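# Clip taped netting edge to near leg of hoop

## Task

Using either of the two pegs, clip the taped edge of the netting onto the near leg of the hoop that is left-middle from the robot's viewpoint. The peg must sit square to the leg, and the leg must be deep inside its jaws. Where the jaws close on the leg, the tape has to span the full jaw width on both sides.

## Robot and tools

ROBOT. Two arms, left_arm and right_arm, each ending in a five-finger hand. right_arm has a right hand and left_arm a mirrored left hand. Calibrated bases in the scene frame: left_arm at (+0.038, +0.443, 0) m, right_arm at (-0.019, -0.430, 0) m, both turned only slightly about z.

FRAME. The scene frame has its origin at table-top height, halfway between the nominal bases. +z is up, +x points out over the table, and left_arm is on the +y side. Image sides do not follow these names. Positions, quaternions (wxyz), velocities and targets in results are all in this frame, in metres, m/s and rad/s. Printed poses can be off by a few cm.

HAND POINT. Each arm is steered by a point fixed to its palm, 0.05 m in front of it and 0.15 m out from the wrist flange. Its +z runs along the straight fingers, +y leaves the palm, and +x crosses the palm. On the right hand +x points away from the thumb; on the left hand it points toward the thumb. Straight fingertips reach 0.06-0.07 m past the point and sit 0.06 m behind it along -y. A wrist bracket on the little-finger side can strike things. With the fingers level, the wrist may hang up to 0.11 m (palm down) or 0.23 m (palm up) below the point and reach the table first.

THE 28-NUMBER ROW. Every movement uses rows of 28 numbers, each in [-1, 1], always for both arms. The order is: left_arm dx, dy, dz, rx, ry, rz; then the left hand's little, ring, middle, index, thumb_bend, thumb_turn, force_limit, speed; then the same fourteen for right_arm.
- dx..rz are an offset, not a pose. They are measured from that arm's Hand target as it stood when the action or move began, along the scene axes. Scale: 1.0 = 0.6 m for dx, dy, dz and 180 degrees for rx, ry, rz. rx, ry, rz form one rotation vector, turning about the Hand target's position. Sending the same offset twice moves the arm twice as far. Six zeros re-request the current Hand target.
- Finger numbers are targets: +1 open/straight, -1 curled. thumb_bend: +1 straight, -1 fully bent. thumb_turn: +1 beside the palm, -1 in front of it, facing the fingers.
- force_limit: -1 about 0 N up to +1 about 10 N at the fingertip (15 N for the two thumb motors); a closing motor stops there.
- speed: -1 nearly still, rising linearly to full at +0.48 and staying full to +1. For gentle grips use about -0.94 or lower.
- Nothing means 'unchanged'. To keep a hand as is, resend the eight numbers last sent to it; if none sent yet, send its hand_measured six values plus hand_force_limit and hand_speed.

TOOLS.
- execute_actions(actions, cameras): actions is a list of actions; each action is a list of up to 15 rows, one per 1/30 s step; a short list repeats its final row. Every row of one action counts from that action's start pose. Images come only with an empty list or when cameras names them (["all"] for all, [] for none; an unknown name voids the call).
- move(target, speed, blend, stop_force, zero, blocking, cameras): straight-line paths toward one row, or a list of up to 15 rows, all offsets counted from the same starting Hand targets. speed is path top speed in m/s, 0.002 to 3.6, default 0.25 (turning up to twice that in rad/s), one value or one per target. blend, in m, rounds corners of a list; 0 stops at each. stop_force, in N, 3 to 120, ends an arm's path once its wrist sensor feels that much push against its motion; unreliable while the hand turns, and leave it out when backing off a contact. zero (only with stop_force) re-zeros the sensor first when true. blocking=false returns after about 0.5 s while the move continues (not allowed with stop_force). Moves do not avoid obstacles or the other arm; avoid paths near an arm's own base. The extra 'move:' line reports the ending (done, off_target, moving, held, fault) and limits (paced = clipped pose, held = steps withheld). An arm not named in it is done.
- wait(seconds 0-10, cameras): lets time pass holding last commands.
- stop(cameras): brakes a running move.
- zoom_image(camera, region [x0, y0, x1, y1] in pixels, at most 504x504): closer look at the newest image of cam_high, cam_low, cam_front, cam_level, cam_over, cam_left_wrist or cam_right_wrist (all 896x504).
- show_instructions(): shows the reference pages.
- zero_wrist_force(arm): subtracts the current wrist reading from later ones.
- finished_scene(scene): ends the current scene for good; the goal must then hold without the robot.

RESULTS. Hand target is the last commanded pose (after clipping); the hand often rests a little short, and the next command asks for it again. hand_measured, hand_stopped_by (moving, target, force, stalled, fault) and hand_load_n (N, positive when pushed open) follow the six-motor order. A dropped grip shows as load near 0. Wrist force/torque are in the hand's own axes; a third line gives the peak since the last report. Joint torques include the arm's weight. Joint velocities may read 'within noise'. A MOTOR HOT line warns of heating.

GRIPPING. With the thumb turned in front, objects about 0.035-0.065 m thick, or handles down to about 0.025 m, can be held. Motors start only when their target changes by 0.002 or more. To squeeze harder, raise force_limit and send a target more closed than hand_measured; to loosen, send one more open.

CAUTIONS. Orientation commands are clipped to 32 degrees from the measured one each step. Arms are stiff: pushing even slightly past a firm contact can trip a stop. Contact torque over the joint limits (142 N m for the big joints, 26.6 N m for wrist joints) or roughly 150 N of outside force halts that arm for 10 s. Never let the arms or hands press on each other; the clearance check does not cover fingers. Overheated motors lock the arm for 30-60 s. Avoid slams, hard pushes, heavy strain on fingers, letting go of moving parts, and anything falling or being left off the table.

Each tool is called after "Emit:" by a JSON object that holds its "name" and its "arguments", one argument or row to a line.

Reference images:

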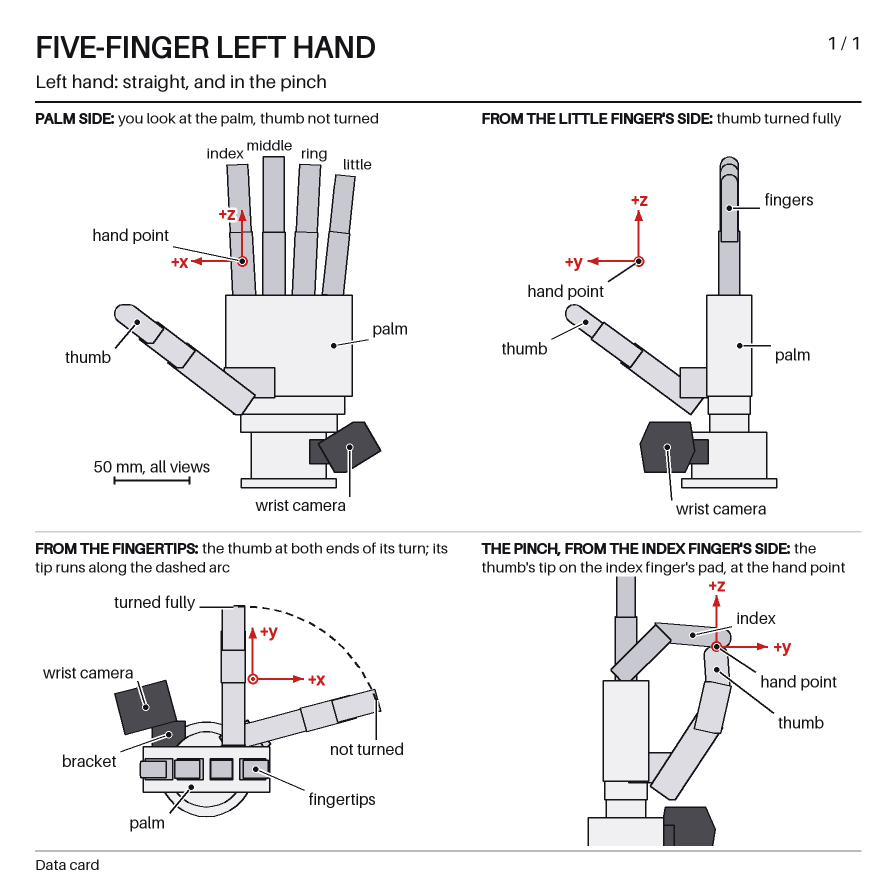

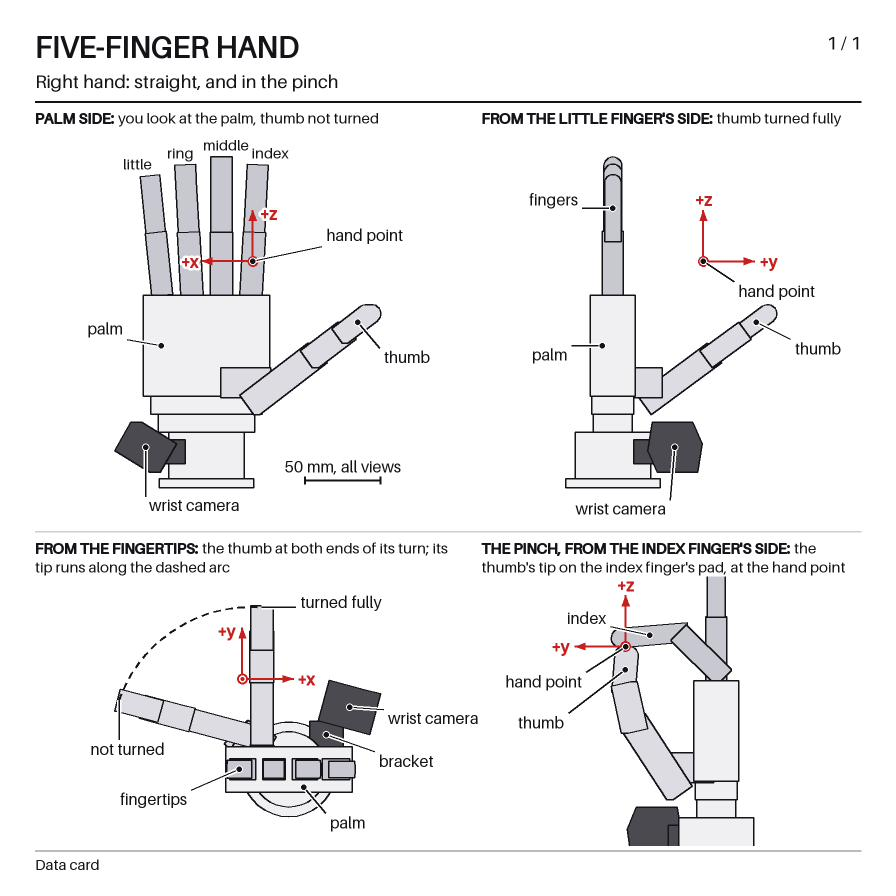

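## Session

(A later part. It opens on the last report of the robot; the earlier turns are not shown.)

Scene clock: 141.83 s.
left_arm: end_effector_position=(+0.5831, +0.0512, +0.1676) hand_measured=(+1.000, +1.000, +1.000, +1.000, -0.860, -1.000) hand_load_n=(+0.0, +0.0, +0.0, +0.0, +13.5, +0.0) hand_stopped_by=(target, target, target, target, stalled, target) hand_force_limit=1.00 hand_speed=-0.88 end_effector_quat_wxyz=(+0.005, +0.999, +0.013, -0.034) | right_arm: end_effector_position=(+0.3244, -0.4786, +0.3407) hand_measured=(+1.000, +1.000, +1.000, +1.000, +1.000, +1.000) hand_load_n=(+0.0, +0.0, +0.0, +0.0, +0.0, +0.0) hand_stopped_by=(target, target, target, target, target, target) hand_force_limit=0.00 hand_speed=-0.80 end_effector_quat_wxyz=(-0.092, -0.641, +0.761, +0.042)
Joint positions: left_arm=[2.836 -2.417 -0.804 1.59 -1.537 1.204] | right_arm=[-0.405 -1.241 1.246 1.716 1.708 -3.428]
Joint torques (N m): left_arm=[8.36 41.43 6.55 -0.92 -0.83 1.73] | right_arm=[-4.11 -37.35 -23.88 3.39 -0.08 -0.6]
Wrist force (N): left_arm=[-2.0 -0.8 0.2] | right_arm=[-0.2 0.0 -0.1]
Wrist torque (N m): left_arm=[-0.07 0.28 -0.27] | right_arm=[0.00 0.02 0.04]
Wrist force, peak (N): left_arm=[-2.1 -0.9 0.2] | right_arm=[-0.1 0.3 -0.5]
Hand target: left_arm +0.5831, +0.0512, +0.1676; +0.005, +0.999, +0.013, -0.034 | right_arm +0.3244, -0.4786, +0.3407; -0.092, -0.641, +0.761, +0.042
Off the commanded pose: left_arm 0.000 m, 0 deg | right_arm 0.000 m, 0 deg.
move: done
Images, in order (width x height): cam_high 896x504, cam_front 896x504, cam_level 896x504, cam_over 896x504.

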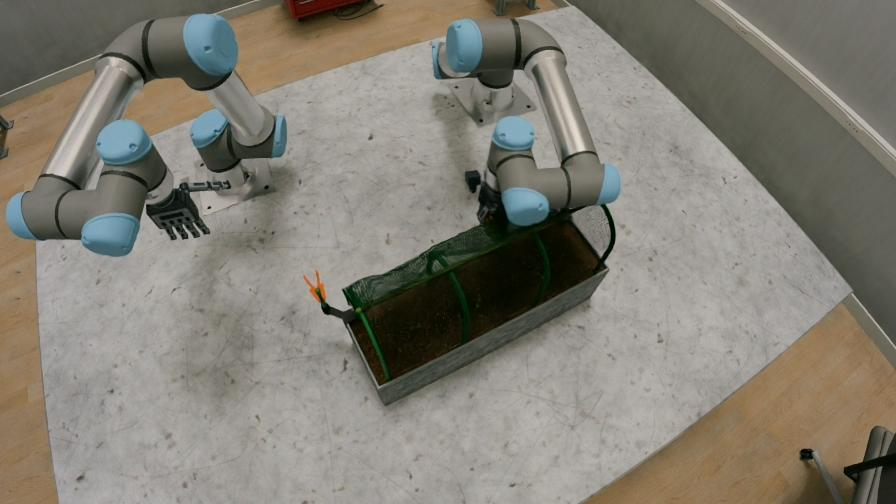

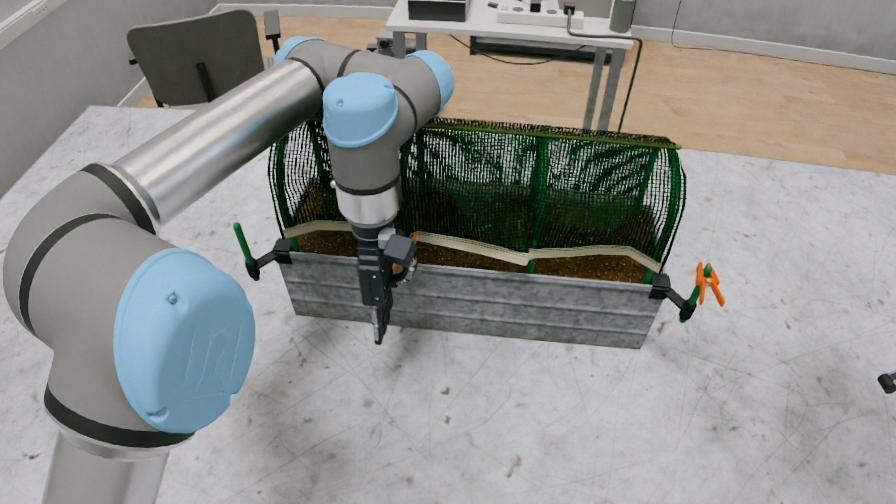

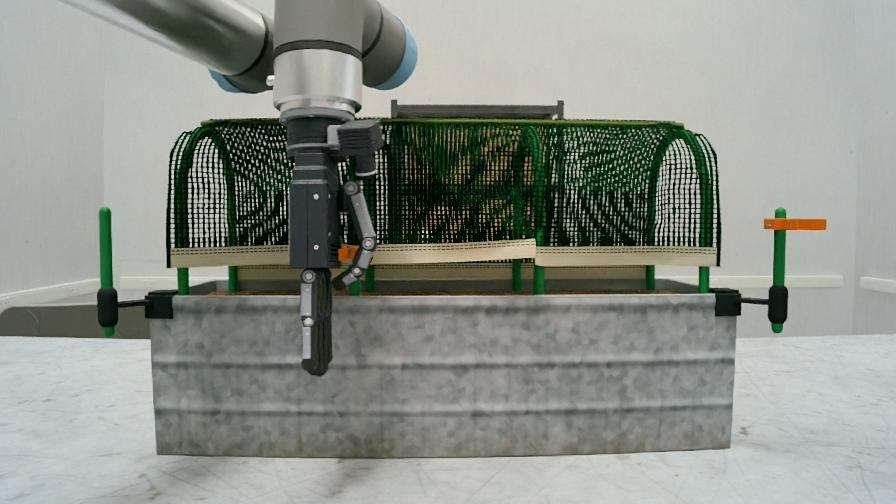

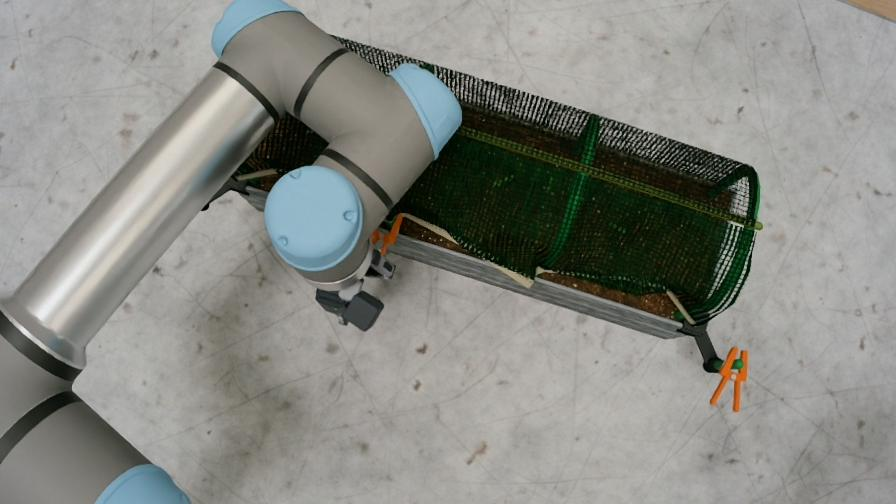

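Emit:
{"name": "move", "arguments": {
  "target": [
    [0, 0, -0.0015, 0, 0, 0, 1, 1, 1, 1, -0.87, -1, 1, -0.88, 0, 0, 0, 0, 0, 0, 1, 1, 1, 1, 1, 1, 0, -0.8],
    [0.0058, -0.001, -0.0015, 0, 0, 0, 1, 1, 1, 1, -0.87, -1, 1, -0.88, 0, 0, 0, 0, 0, 0, 1, 1, 1, 1, 1, 1, 0, -0.8]
  ],
  "speed": 0.015,
  "stop_force": 14,
  "cameras": ["cam_front", "cam_level", "cam_over"]
}}

Emit:
{"name": "zoom_image", "arguments": {
  "camera": "cam_front",
  "region": [370, 205, 440, 275]
}}

Emit:
{"name": "zoom_image", "arguments": {
  "camera": "cam_level",
  "region": [320, 225, 380, 285]
}}

Emit:
{"name": "zoom_image", "arguments": {
  "camera": "cam_over",
  "region": [360, 200, 420, 260]
}}

Scene clock: 144.70 s.
left_arm: end_effector_position=(+0.5866, +0.0506, +0.1667) hand_measured=(+1.000, +1.000, +1.000, +1.000, -0.860, -1.000) hand_load_n=(+0.0, +0.0, +0.0, +0.0, +13.5, +0.0) hand_stopped_by=(target, target, target, target, stalled, target) hand_force_limit=1.00 hand_speed=-0.88 end_effector_quat_wxyz=(+0.005, +0.999, +0.013, -0.034) | right_arm: end_effector_position=(+0.3244, -0.4786, +0.3407) hand_measured=(+1.000, +1.000, +1.000, +1.000, +1.000, +1.000) hand_load_n=(+0.0, +0.0, +0.0, +0.0, +0.0, +0.0) hand_stopped_by=(target, target, target, target, target, target) hand_force_limit=0.00 hand_speed=-0.80 end_effector_quat_wxyz=(-0.092, -0.641, +0.761, +0.042)
Joint positions: left_arm=[2.837 -2.429 -0.786 1.583 -1.537 1.205] | right_arm=[-0.405 -1.241 1.246 1.716 1.708 -3.428]
Joint torques (N m): left_arm=[11.22 43.6 29.83 -3.99 -1.17 1.93] | right_arm=[-4.58 -37.49 -23.93 3.34 -0.21 -0.56]
Wrist force (N): left_arm=[-2.3 -0.9 0.0] | right_arm=[-0.1 -0.2 -0.3]
Wrist torque (N m): left_arm=[-0.03 0.28 -0.31] | right_arm=[-0.01 0.01 0.05]
Wrist force, peak (N): left_arm=[-2.6 -1.1 0.0] | right_arm=[-0.3 0.3 -0.5]
Hand target: left_arm +0.5866, +0.0506, +0.1667; +0.005, +0.999, +0.013, -0.034 | right_arm +0.3244, -0.4786, +0.3407; -0.092, -0.641, +0.761, +0.042
Off the commanded pose: left_arm 0.000 m, 0 deg | right_arm 0.000 m, 0 deg.
move: done
Images, in order (width x height): cam_front 896x504, cam_level 896x504, cam_over 896x504.

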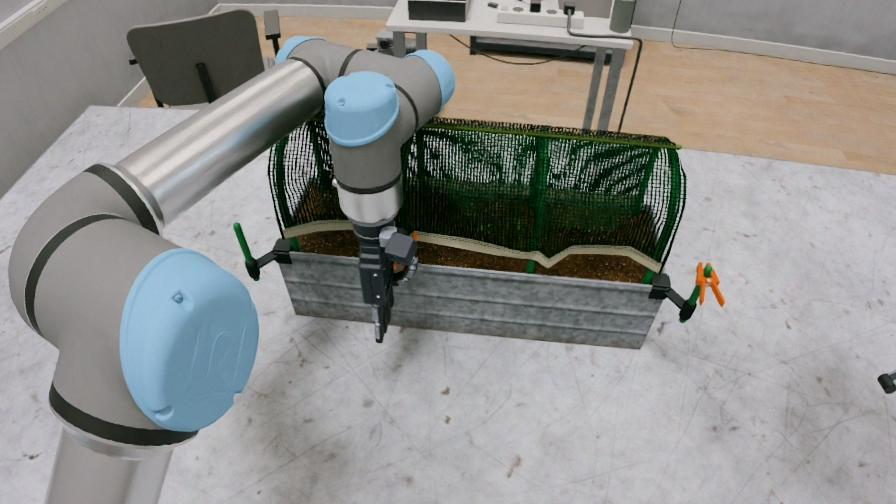

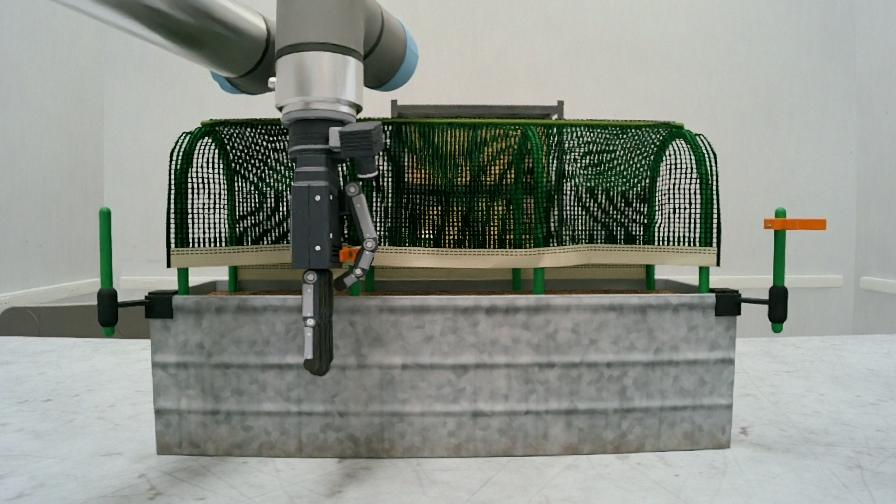

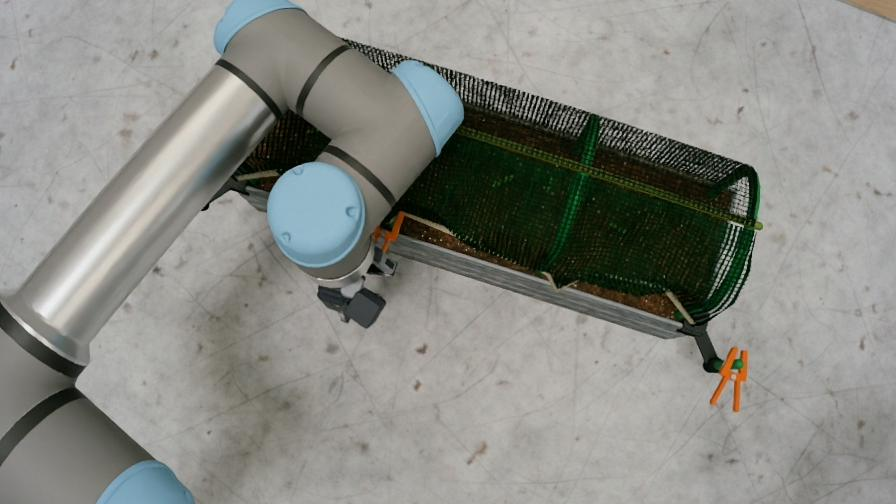

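Scaled by 7.200 from the camera's 896x504 image, which has a finer 1280x720 frame.

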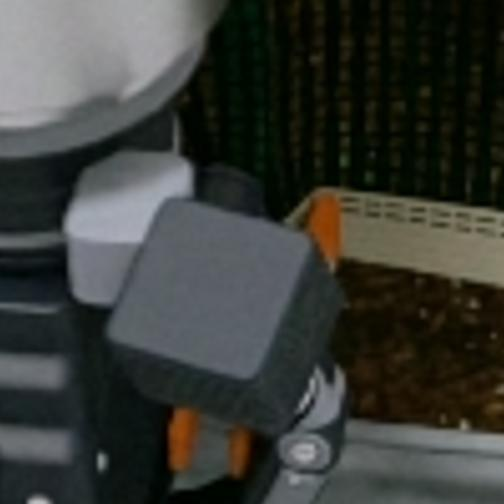

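Scaled by 8.400 from the camera's 896x504 image, which has a finer 1280x720 frame.

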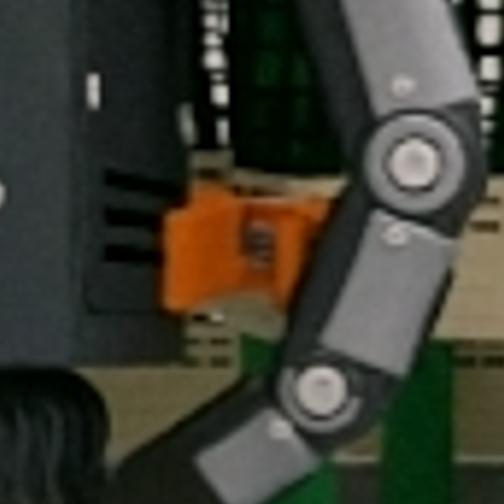

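Scaled by 8.400 from the camera's 896x504 image, which has a finer 1280x720 frame.

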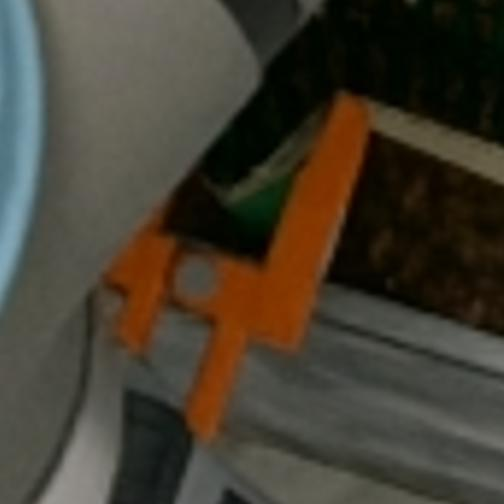

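Emit:
{"name": "move", "arguments": {
  "target": [-0.0023, 0, 0.0012, 0, 0.0139, 0, 1, 1, 1, 1, -0.87, -1, 1, -0.88, 0, 0, 0, 0, 0, 0, 1, 1, 1, 1, 1, 1, 0, -0.8],
  "speed": 0.03,
  "cameras": ["cam_front", "cam_level", "cam_over"]
}}

Emit:
{"name": "zoom_image", "arguments": {
  "camera": "cam_level",
  "region": [325, 230, 375, 280]
}}

Emit:
{"name": "zoom_image", "arguments": {
  "camera": "cam_over",
  "region": [360, 200, 420, 260]
}}

Scene clock: 147.03 s.
left_arm: end_effector_position=(+0.5852, +0.0506, +0.1674) hand_measured=(+1.000, +1.000, +1.000, +1.000, -0.860, -1.000) hand_load_n=(+0.0, +0.0, -0.5, +0.0, +13.5, +0.0) hand_stopped_by=(target, target, target, target, stalled, target) hand_force_limit=1.00 hand_speed=-0.88 end_effector_quat_wxyz=(+0.005, +0.998, +0.013, -0.056) | right_arm: end_effector_position=(+0.3244, -0.4786, +0.3407) hand_measured=(+1.000, +1.000, +1.000, +1.000, +1.000, +1.000) hand_load_n=(+0.0, +0.0, +0.0, +0.0, +0.0, -0.5) hand_stopped_by=(target, target, target, target, target, target) hand_force_limit=0.00 hand_speed=-0.80 end_effector_quat_wxyz=(-0.092, -0.641, +0.761, +0.042)
Joint positions: left_arm=[2.842 -2.456 -0.743 1.527 -1.523 1.211] | right_arm=[-0.405 -1.241 1.246 1.716 1.708 -3.428]
Joint torques (N m): left_arm=[10.61 44.12 30.47 -4.21 1.72 1.91] | right_arm=[-4.94 -37.72 -24.28 3.2 -0.04 -0.58]
Wrist force (N): left_arm=[-1.9 -1.2 -0.4] | right_arm=[0.0 0.2 -0.1]
Wrist torque (N m): left_arm=[-0.04 0.24 -0.29] | right_arm=[0.04 0.00 0.07]
Wrist force, peak (N): left_arm=[-2.4 -1.2 -0.2] | right_arm=[-0.2 0.5 -0.2]
Hand target: left_arm +0.5852, +0.0506, +0.1674; +0.005, +0.998, +0.013, -0.056 | right_arm +0.3244, -0.4786, +0.3407; -0.092, -0.641, +0.761, +0.042
Off the commanded pose: left_arm 0.000 m, 0 deg | right_arm 0.000 m, 0 deg.
move: done
Images, in order (width x height): cam_front 896x504, cam_level 896x504, cam_over 896x504.

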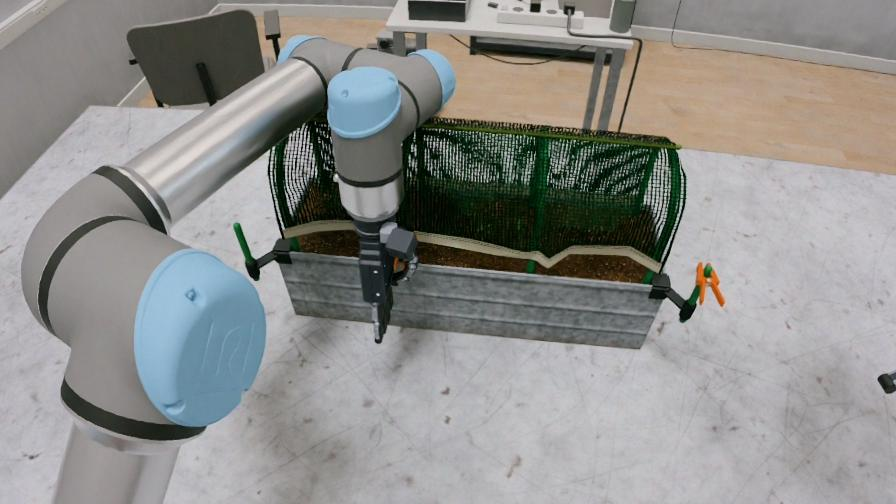

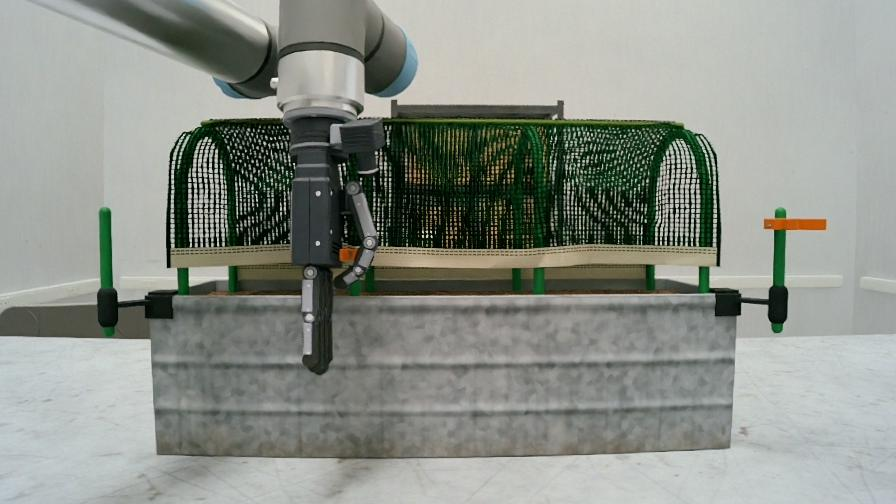

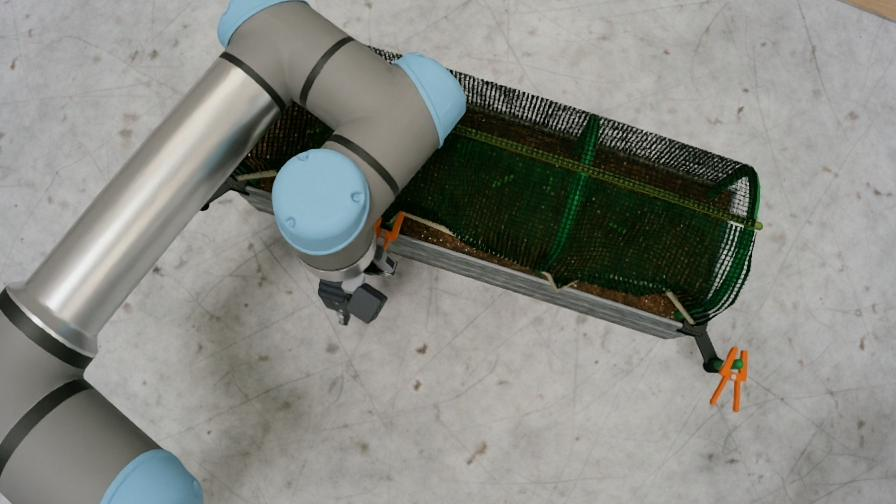

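Scaled by 10.080 from the camera's 896x504 image, which has a finer 1280x720 frame.

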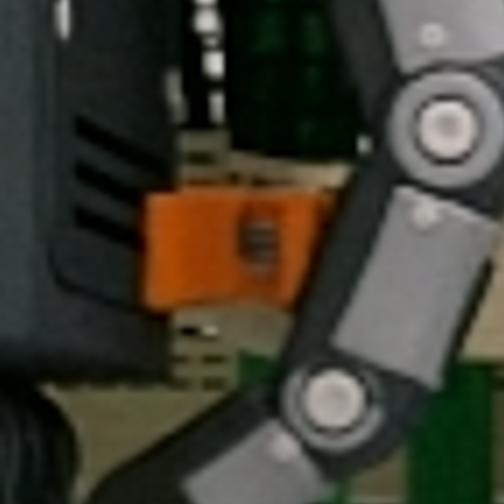

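Scaled by 8.400 from the camera's 896x504 image, which has a finer 1280x720 frame.

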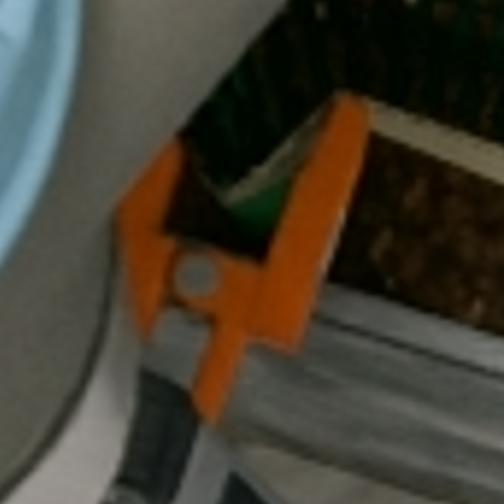

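Emit:
{"name": "execute_actions", "arguments": {
  "actions": [
    [[0,0,0,0,0,0,1,1,1,1,-0.7,-1,1,-0.88,0,0,0,0,0,0,1,1,1,1,1,1,0,-0.8]]
  ],
  "cameras": ["cam_level","cam_over"]
}}

Emit:
{"name": "zoom_image", "arguments": {
  "camera": "cam_over",
  "region": [360, 200, 420, 260]
}}

Emit:
{"name": "zoom_image", "arguments": {
  "camera": "cam_level",
  "region": [325, 230, 375, 280]
}}

Scene clock: 149.40 s.
left_arm: end_effector_position=(+0.5852, +0.0506, +0.1674) hand_measured=(+1.000, +1.000, +1.000, +1.000, -0.696, -1.000) hand_load_n=(+0.0, +0.0, +0.0, +0.0, +8.5, +2.5) hand_stopped_by=(target, target, target, target, target, target) hand_force_limit=1.00 hand_speed=-0.88 end_effector_quat_wxyz=(+0.005, +0.998, +0.013, -0.056) | right_arm: end_effector_position=(+0.3244, -0.4786, +0.3407) hand_measured=(+1.000, +1.000, +1.000, +1.000, +1.000, +1.000) hand_load_n=(+0.0, +0.0, +0.0, +0.0, +0.0, +0.0) hand_stopped_by=(target, target, target, target, target, target) hand_force_limit=0.00 hand_speed=-0.80 end_effector_quat_wxyz=(-0.092, -0.641, +0.761, +0.042)
Joint positions: left_arm=[2.842 -2.456 -0.743 1.526 -1.523 1.211] | right_arm=[-0.405 -1.241 1.246 1.716 1.708 -3.428]
Joint torques (N m): left_arm=[9.62 42.54 30.32 -3.85 1.25 1.79] | right_arm=[-4.72 -37.36 -23.72 3.37 -0.04 -0.64]
Wrist force (N): left_arm=[-1.9 -2.5 -0.5] | right_arm=[0.0 0.4 -0.3]
Wrist torque (N m): left_arm=[-0.09 0.25 -0.34] | right_arm=[0.08 0.00 0.07]
Wrist force, peak (N): left_arm=[-1.8 -2.7 -0.4] | right_arm=[-0.2 0.2 -0.6]
Hand target: left_arm +0.5852, +0.0506, +0.1674; +0.005, +0.998, +0.013, -0.056 | right_arm +0.3244, -0.4786, +0.3407; -0.092, -0.641, +0.761, +0.042
Off the commanded pose: left_arm 0.000 m, 0 deg | right_arm 0.000 m, 0 deg.
Images, in order (width x height): cam_level 896x504, cam_over 896x504.

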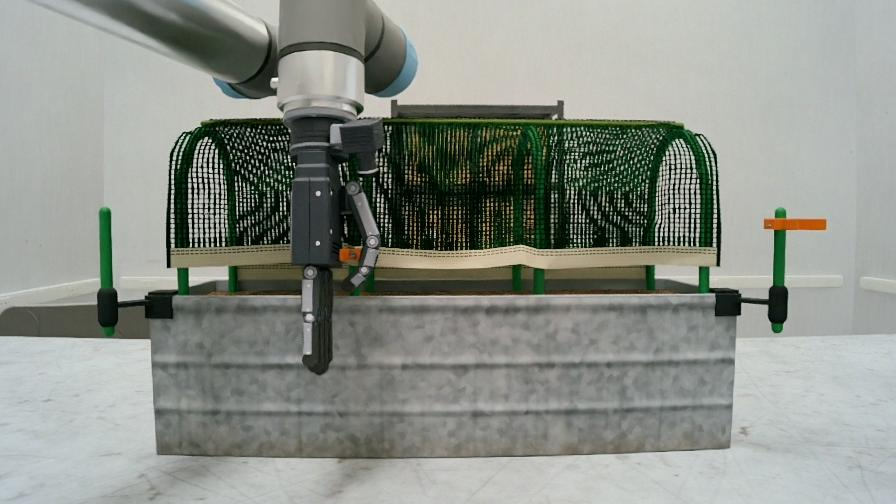

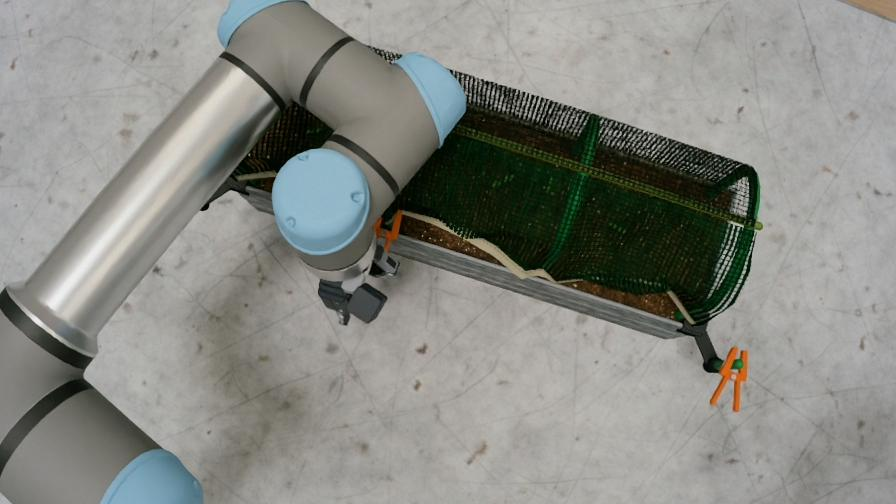

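Scaled by 8.400 from the camera's 896x504 image, which has a finer 1280x720 frame.

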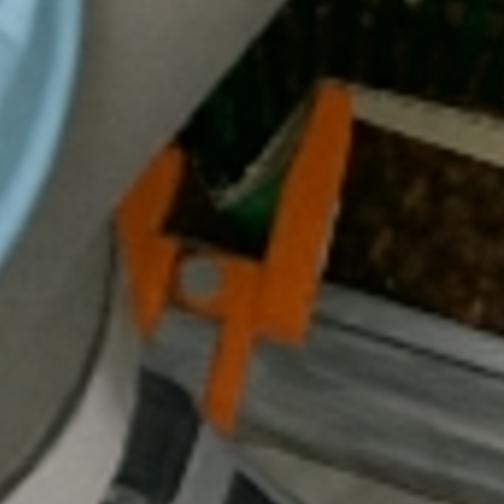

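Scaled by 10.080 from the camera's 896x504 image, which has a finer 1280x720 frame.

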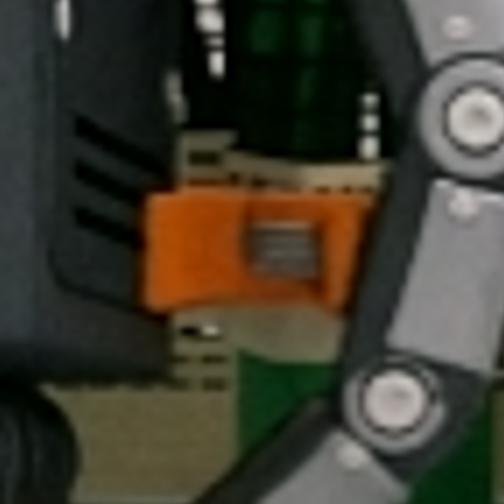

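Emit:
{"name": "execute_actions", "arguments": {
  "actions": [
    [[0,0.002,0,0,0,0,1,1,1,1,-0.55,-1,1,-0.88,0,0,0,0,0,0,1,1,1,1,1,1,0,-0.8]]
  ],
  "cameras": ["cam_level","cam_over"]
}}

Emit:
{"name": "zoom_image", "arguments": {
  "camera": "cam_over",
  "region": [360, 200, 420, 260]
}}

Emit:
{"name": "zoom_image", "arguments": {
  "camera": "cam_level",
  "region": [325, 230, 375, 280]
}}

Scene clock: 150.77 s.
left_arm: end_effector_position=(+0.5852, +0.0518, +0.1674) hand_measured=(+1.000, +1.000, +1.000, +1.000, -0.546, -1.000) hand_load_n=(+0.0, +0.0, +0.0, +0.0, +7.0, +3.5) hand_stopped_by=(target, target, target, target, target, target) hand_force_limit=1.00 hand_speed=-0.88 end_effector_quat_wxyz=(+0.005, +0.998, +0.013, -0.056) | right_arm: end_effector_position=(+0.3244, -0.4786, +0.3407) hand_measured=(+1.000, +1.000, +1.000, +1.000, +1.000, +1.000) hand_load_n=(+0.0, +0.0, +0.0, +0.0, +0.0, +0.0) hand_stopped_by=(target, target, target, target, target, target) hand_force_limit=0.00 hand_speed=-0.80 end_effector_quat_wxyz=(-0.092, -0.641, +0.761, +0.042)
Joint positions: left_arm=[2.844 -2.454 -0.747 1.528 -1.524 1.213] | right_arm=[-0.405 -1.241 1.246 1.716 1.708 -3.428]
Joint torques (N m): left_arm=[8.43 60.79 6.22 -0.63 -0.43 1.99] | right_arm=[-4.26 -37.59 -23.59 3.21 -0.08 -0.72]
Wrist force (N): left_arm=[-1.2 -2.8 -0.1] | right_arm=[-0.2 0.0 -0.1]
Wrist torque (N m): left_arm=[-0.14 0.19 -0.31] | right_arm=[0.01 0.01 0.05]
Wrist force, peak (N): left_arm=[-1.8 -3.1 -0.3] | right_arm=[-0.4 0.1 -0.4]
Hand target: left_arm +0.5852, +0.0518, +0.1674; +0.005, +0.998, +0.013, -0.056 | right_arm +0.3244, -0.4786, +0.3407; -0.092, -0.641, +0.761, +0.042
Off the commanded pose: left_arm 0.000 m, 0 deg | right_arm 0.000 m, 0 deg.
Images, in order (width x height): cam_level 896x504, cam_over 896x504.

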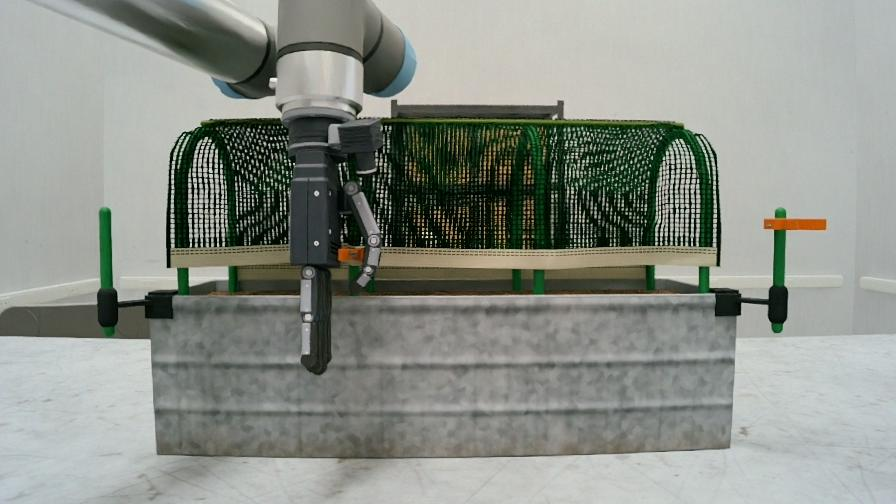

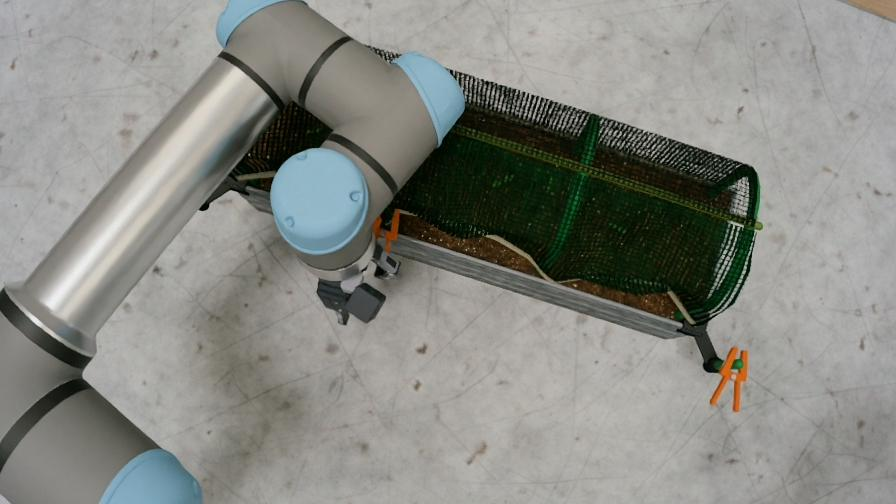

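Scaled by 8.400 from the camera's 896x504 image, which has a finer 1280x720 frame.

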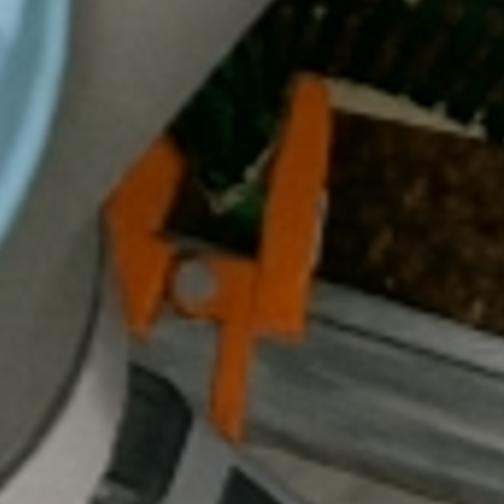

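Scaled by 10.080 from the camera's 896x504 image, which has a finer 1280x720 frame.

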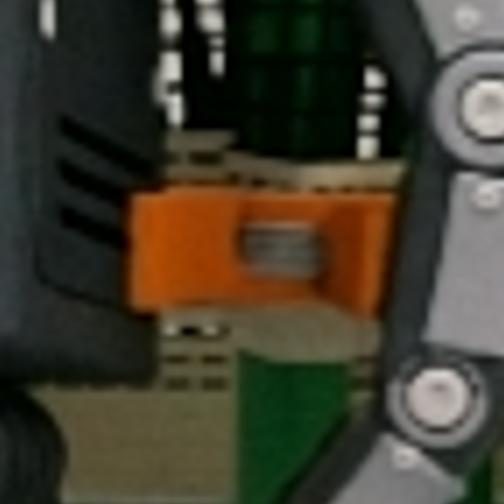

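Emit:
{"name": "execute_actions", "arguments": {
  "actions": [
    [[0,0.0025,0,0,0,0,1,1,1,1,-0.4,-1,1,-0.88,0,0,0,0,0,0,1,1,1,1,1,1,0,-0.8]]
  ],
  "cameras": ["cam_level","cam_over"]
}}

Emit:
{"name": "zoom_image", "arguments": {
  "camera": "cam_over",
  "region": [360, 200, 420, 260]
}}

Emit:
{"name": "zoom_image", "arguments": {
  "camera": "cam_level",
  "region": [325, 230, 375, 280]
}}

Scene clock: 152.13 s.
left_arm: end_effector_position=(+0.5852, +0.0533, +0.1674) hand_measured=(+1.000, +1.000, +1.000, +1.000, -0.400, -1.000) hand_load_n=(+0.0, +0.0, +0.0, +0.0, +1.0, +0.5) hand_stopped_by=(target, target, target, target, target, target) hand_force_limit=1.00 hand_speed=-0.88 end_effector_quat_wxyz=(+0.005, +0.998, +0.013, -0.056) | right_arm: end_effector_position=(+0.3244, -0.4786, +0.3407) hand_measured=(+1.000, +1.000, +1.000, +1.000, +1.000, +1.000) hand_load_n=(+0.0, +0.0, +0.0, +0.0, +0.0, +0.0) hand_stopped_by=(target, target, target, target, target, target) hand_force_limit=0.00 hand_speed=-0.80 end_effector_quat_wxyz=(-0.092, -0.641, +0.761, +0.042)
Joint positions: left_arm=[2.846 -2.452 -0.752 1.53 -1.524 1.215] | right_arm=[-0.405 -1.241 1.246 1.716 1.708 -3.428]
Joint torques (N m): left_arm=[8.4 61.48 5.76 -0.92 -0.96 1.81] | right_arm=[-4.49 -37.21 -23.51 3.19 -0.08 -0.7]
Wrist force (N): left_arm=[-1.1 -1.0 0.0] | right_arm=[0.1 0.1 -0.2]
Wrist torque (N m): left_arm=[-0.06 0.20 -0.22] | right_arm=[0.03 -0.03 0.07]
Wrist force, peak (N): left_arm=[-1.5 -3.0 -0.3] | right_arm=[-0.2 0.5 -0.2]
Hand target: left_arm +0.5852, +0.0533, +0.1674; +0.005, +0.998, +0.013, -0.056 | right_arm +0.3244, -0.4786, +0.3407; -0.092, -0.641, +0.761, +0.042
Off the commanded pose: left_arm 0.000 m, 0 deg | right_arm 0.000 m, 0 deg.
Images, in order (width x height): cam_level 896x504, cam_over 896x504.

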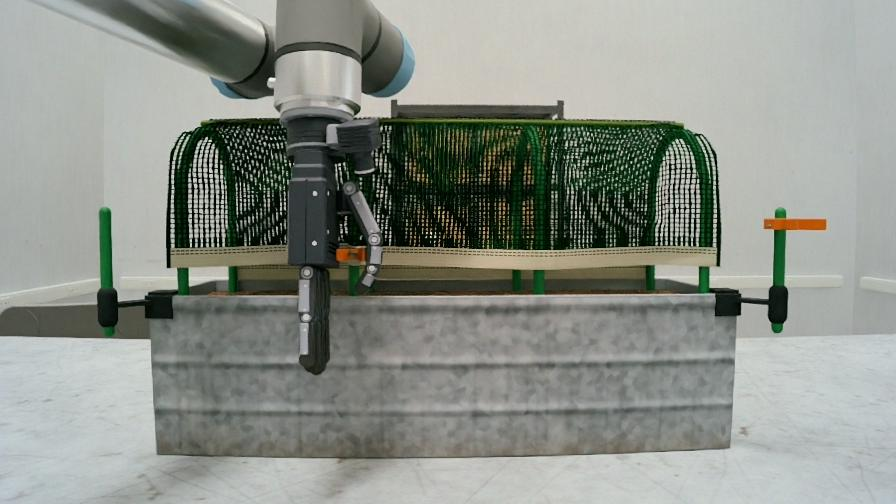

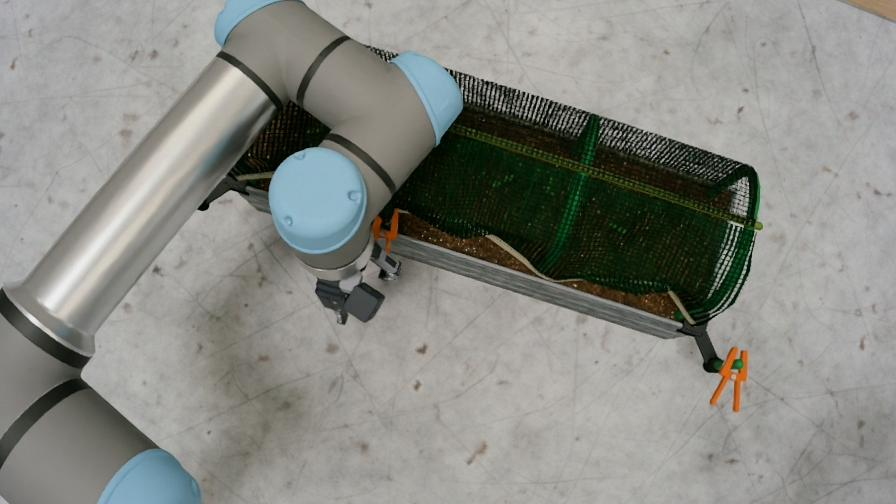

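Scaled by 8.400 from the camera's 896x504 image, which has a finer 1280x720 frame.

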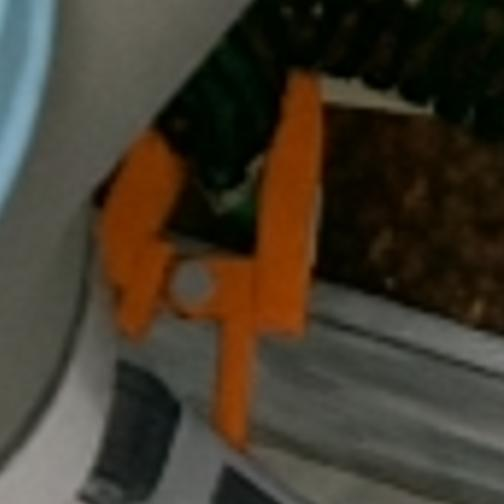

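Scaled by 10.080 from the camera's 896x504 image, which has a finer 1280x720 frame.

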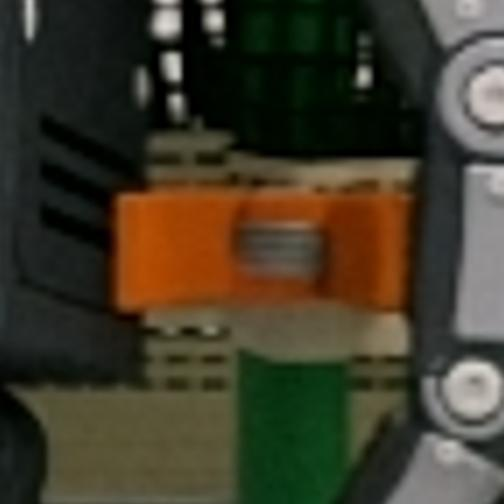

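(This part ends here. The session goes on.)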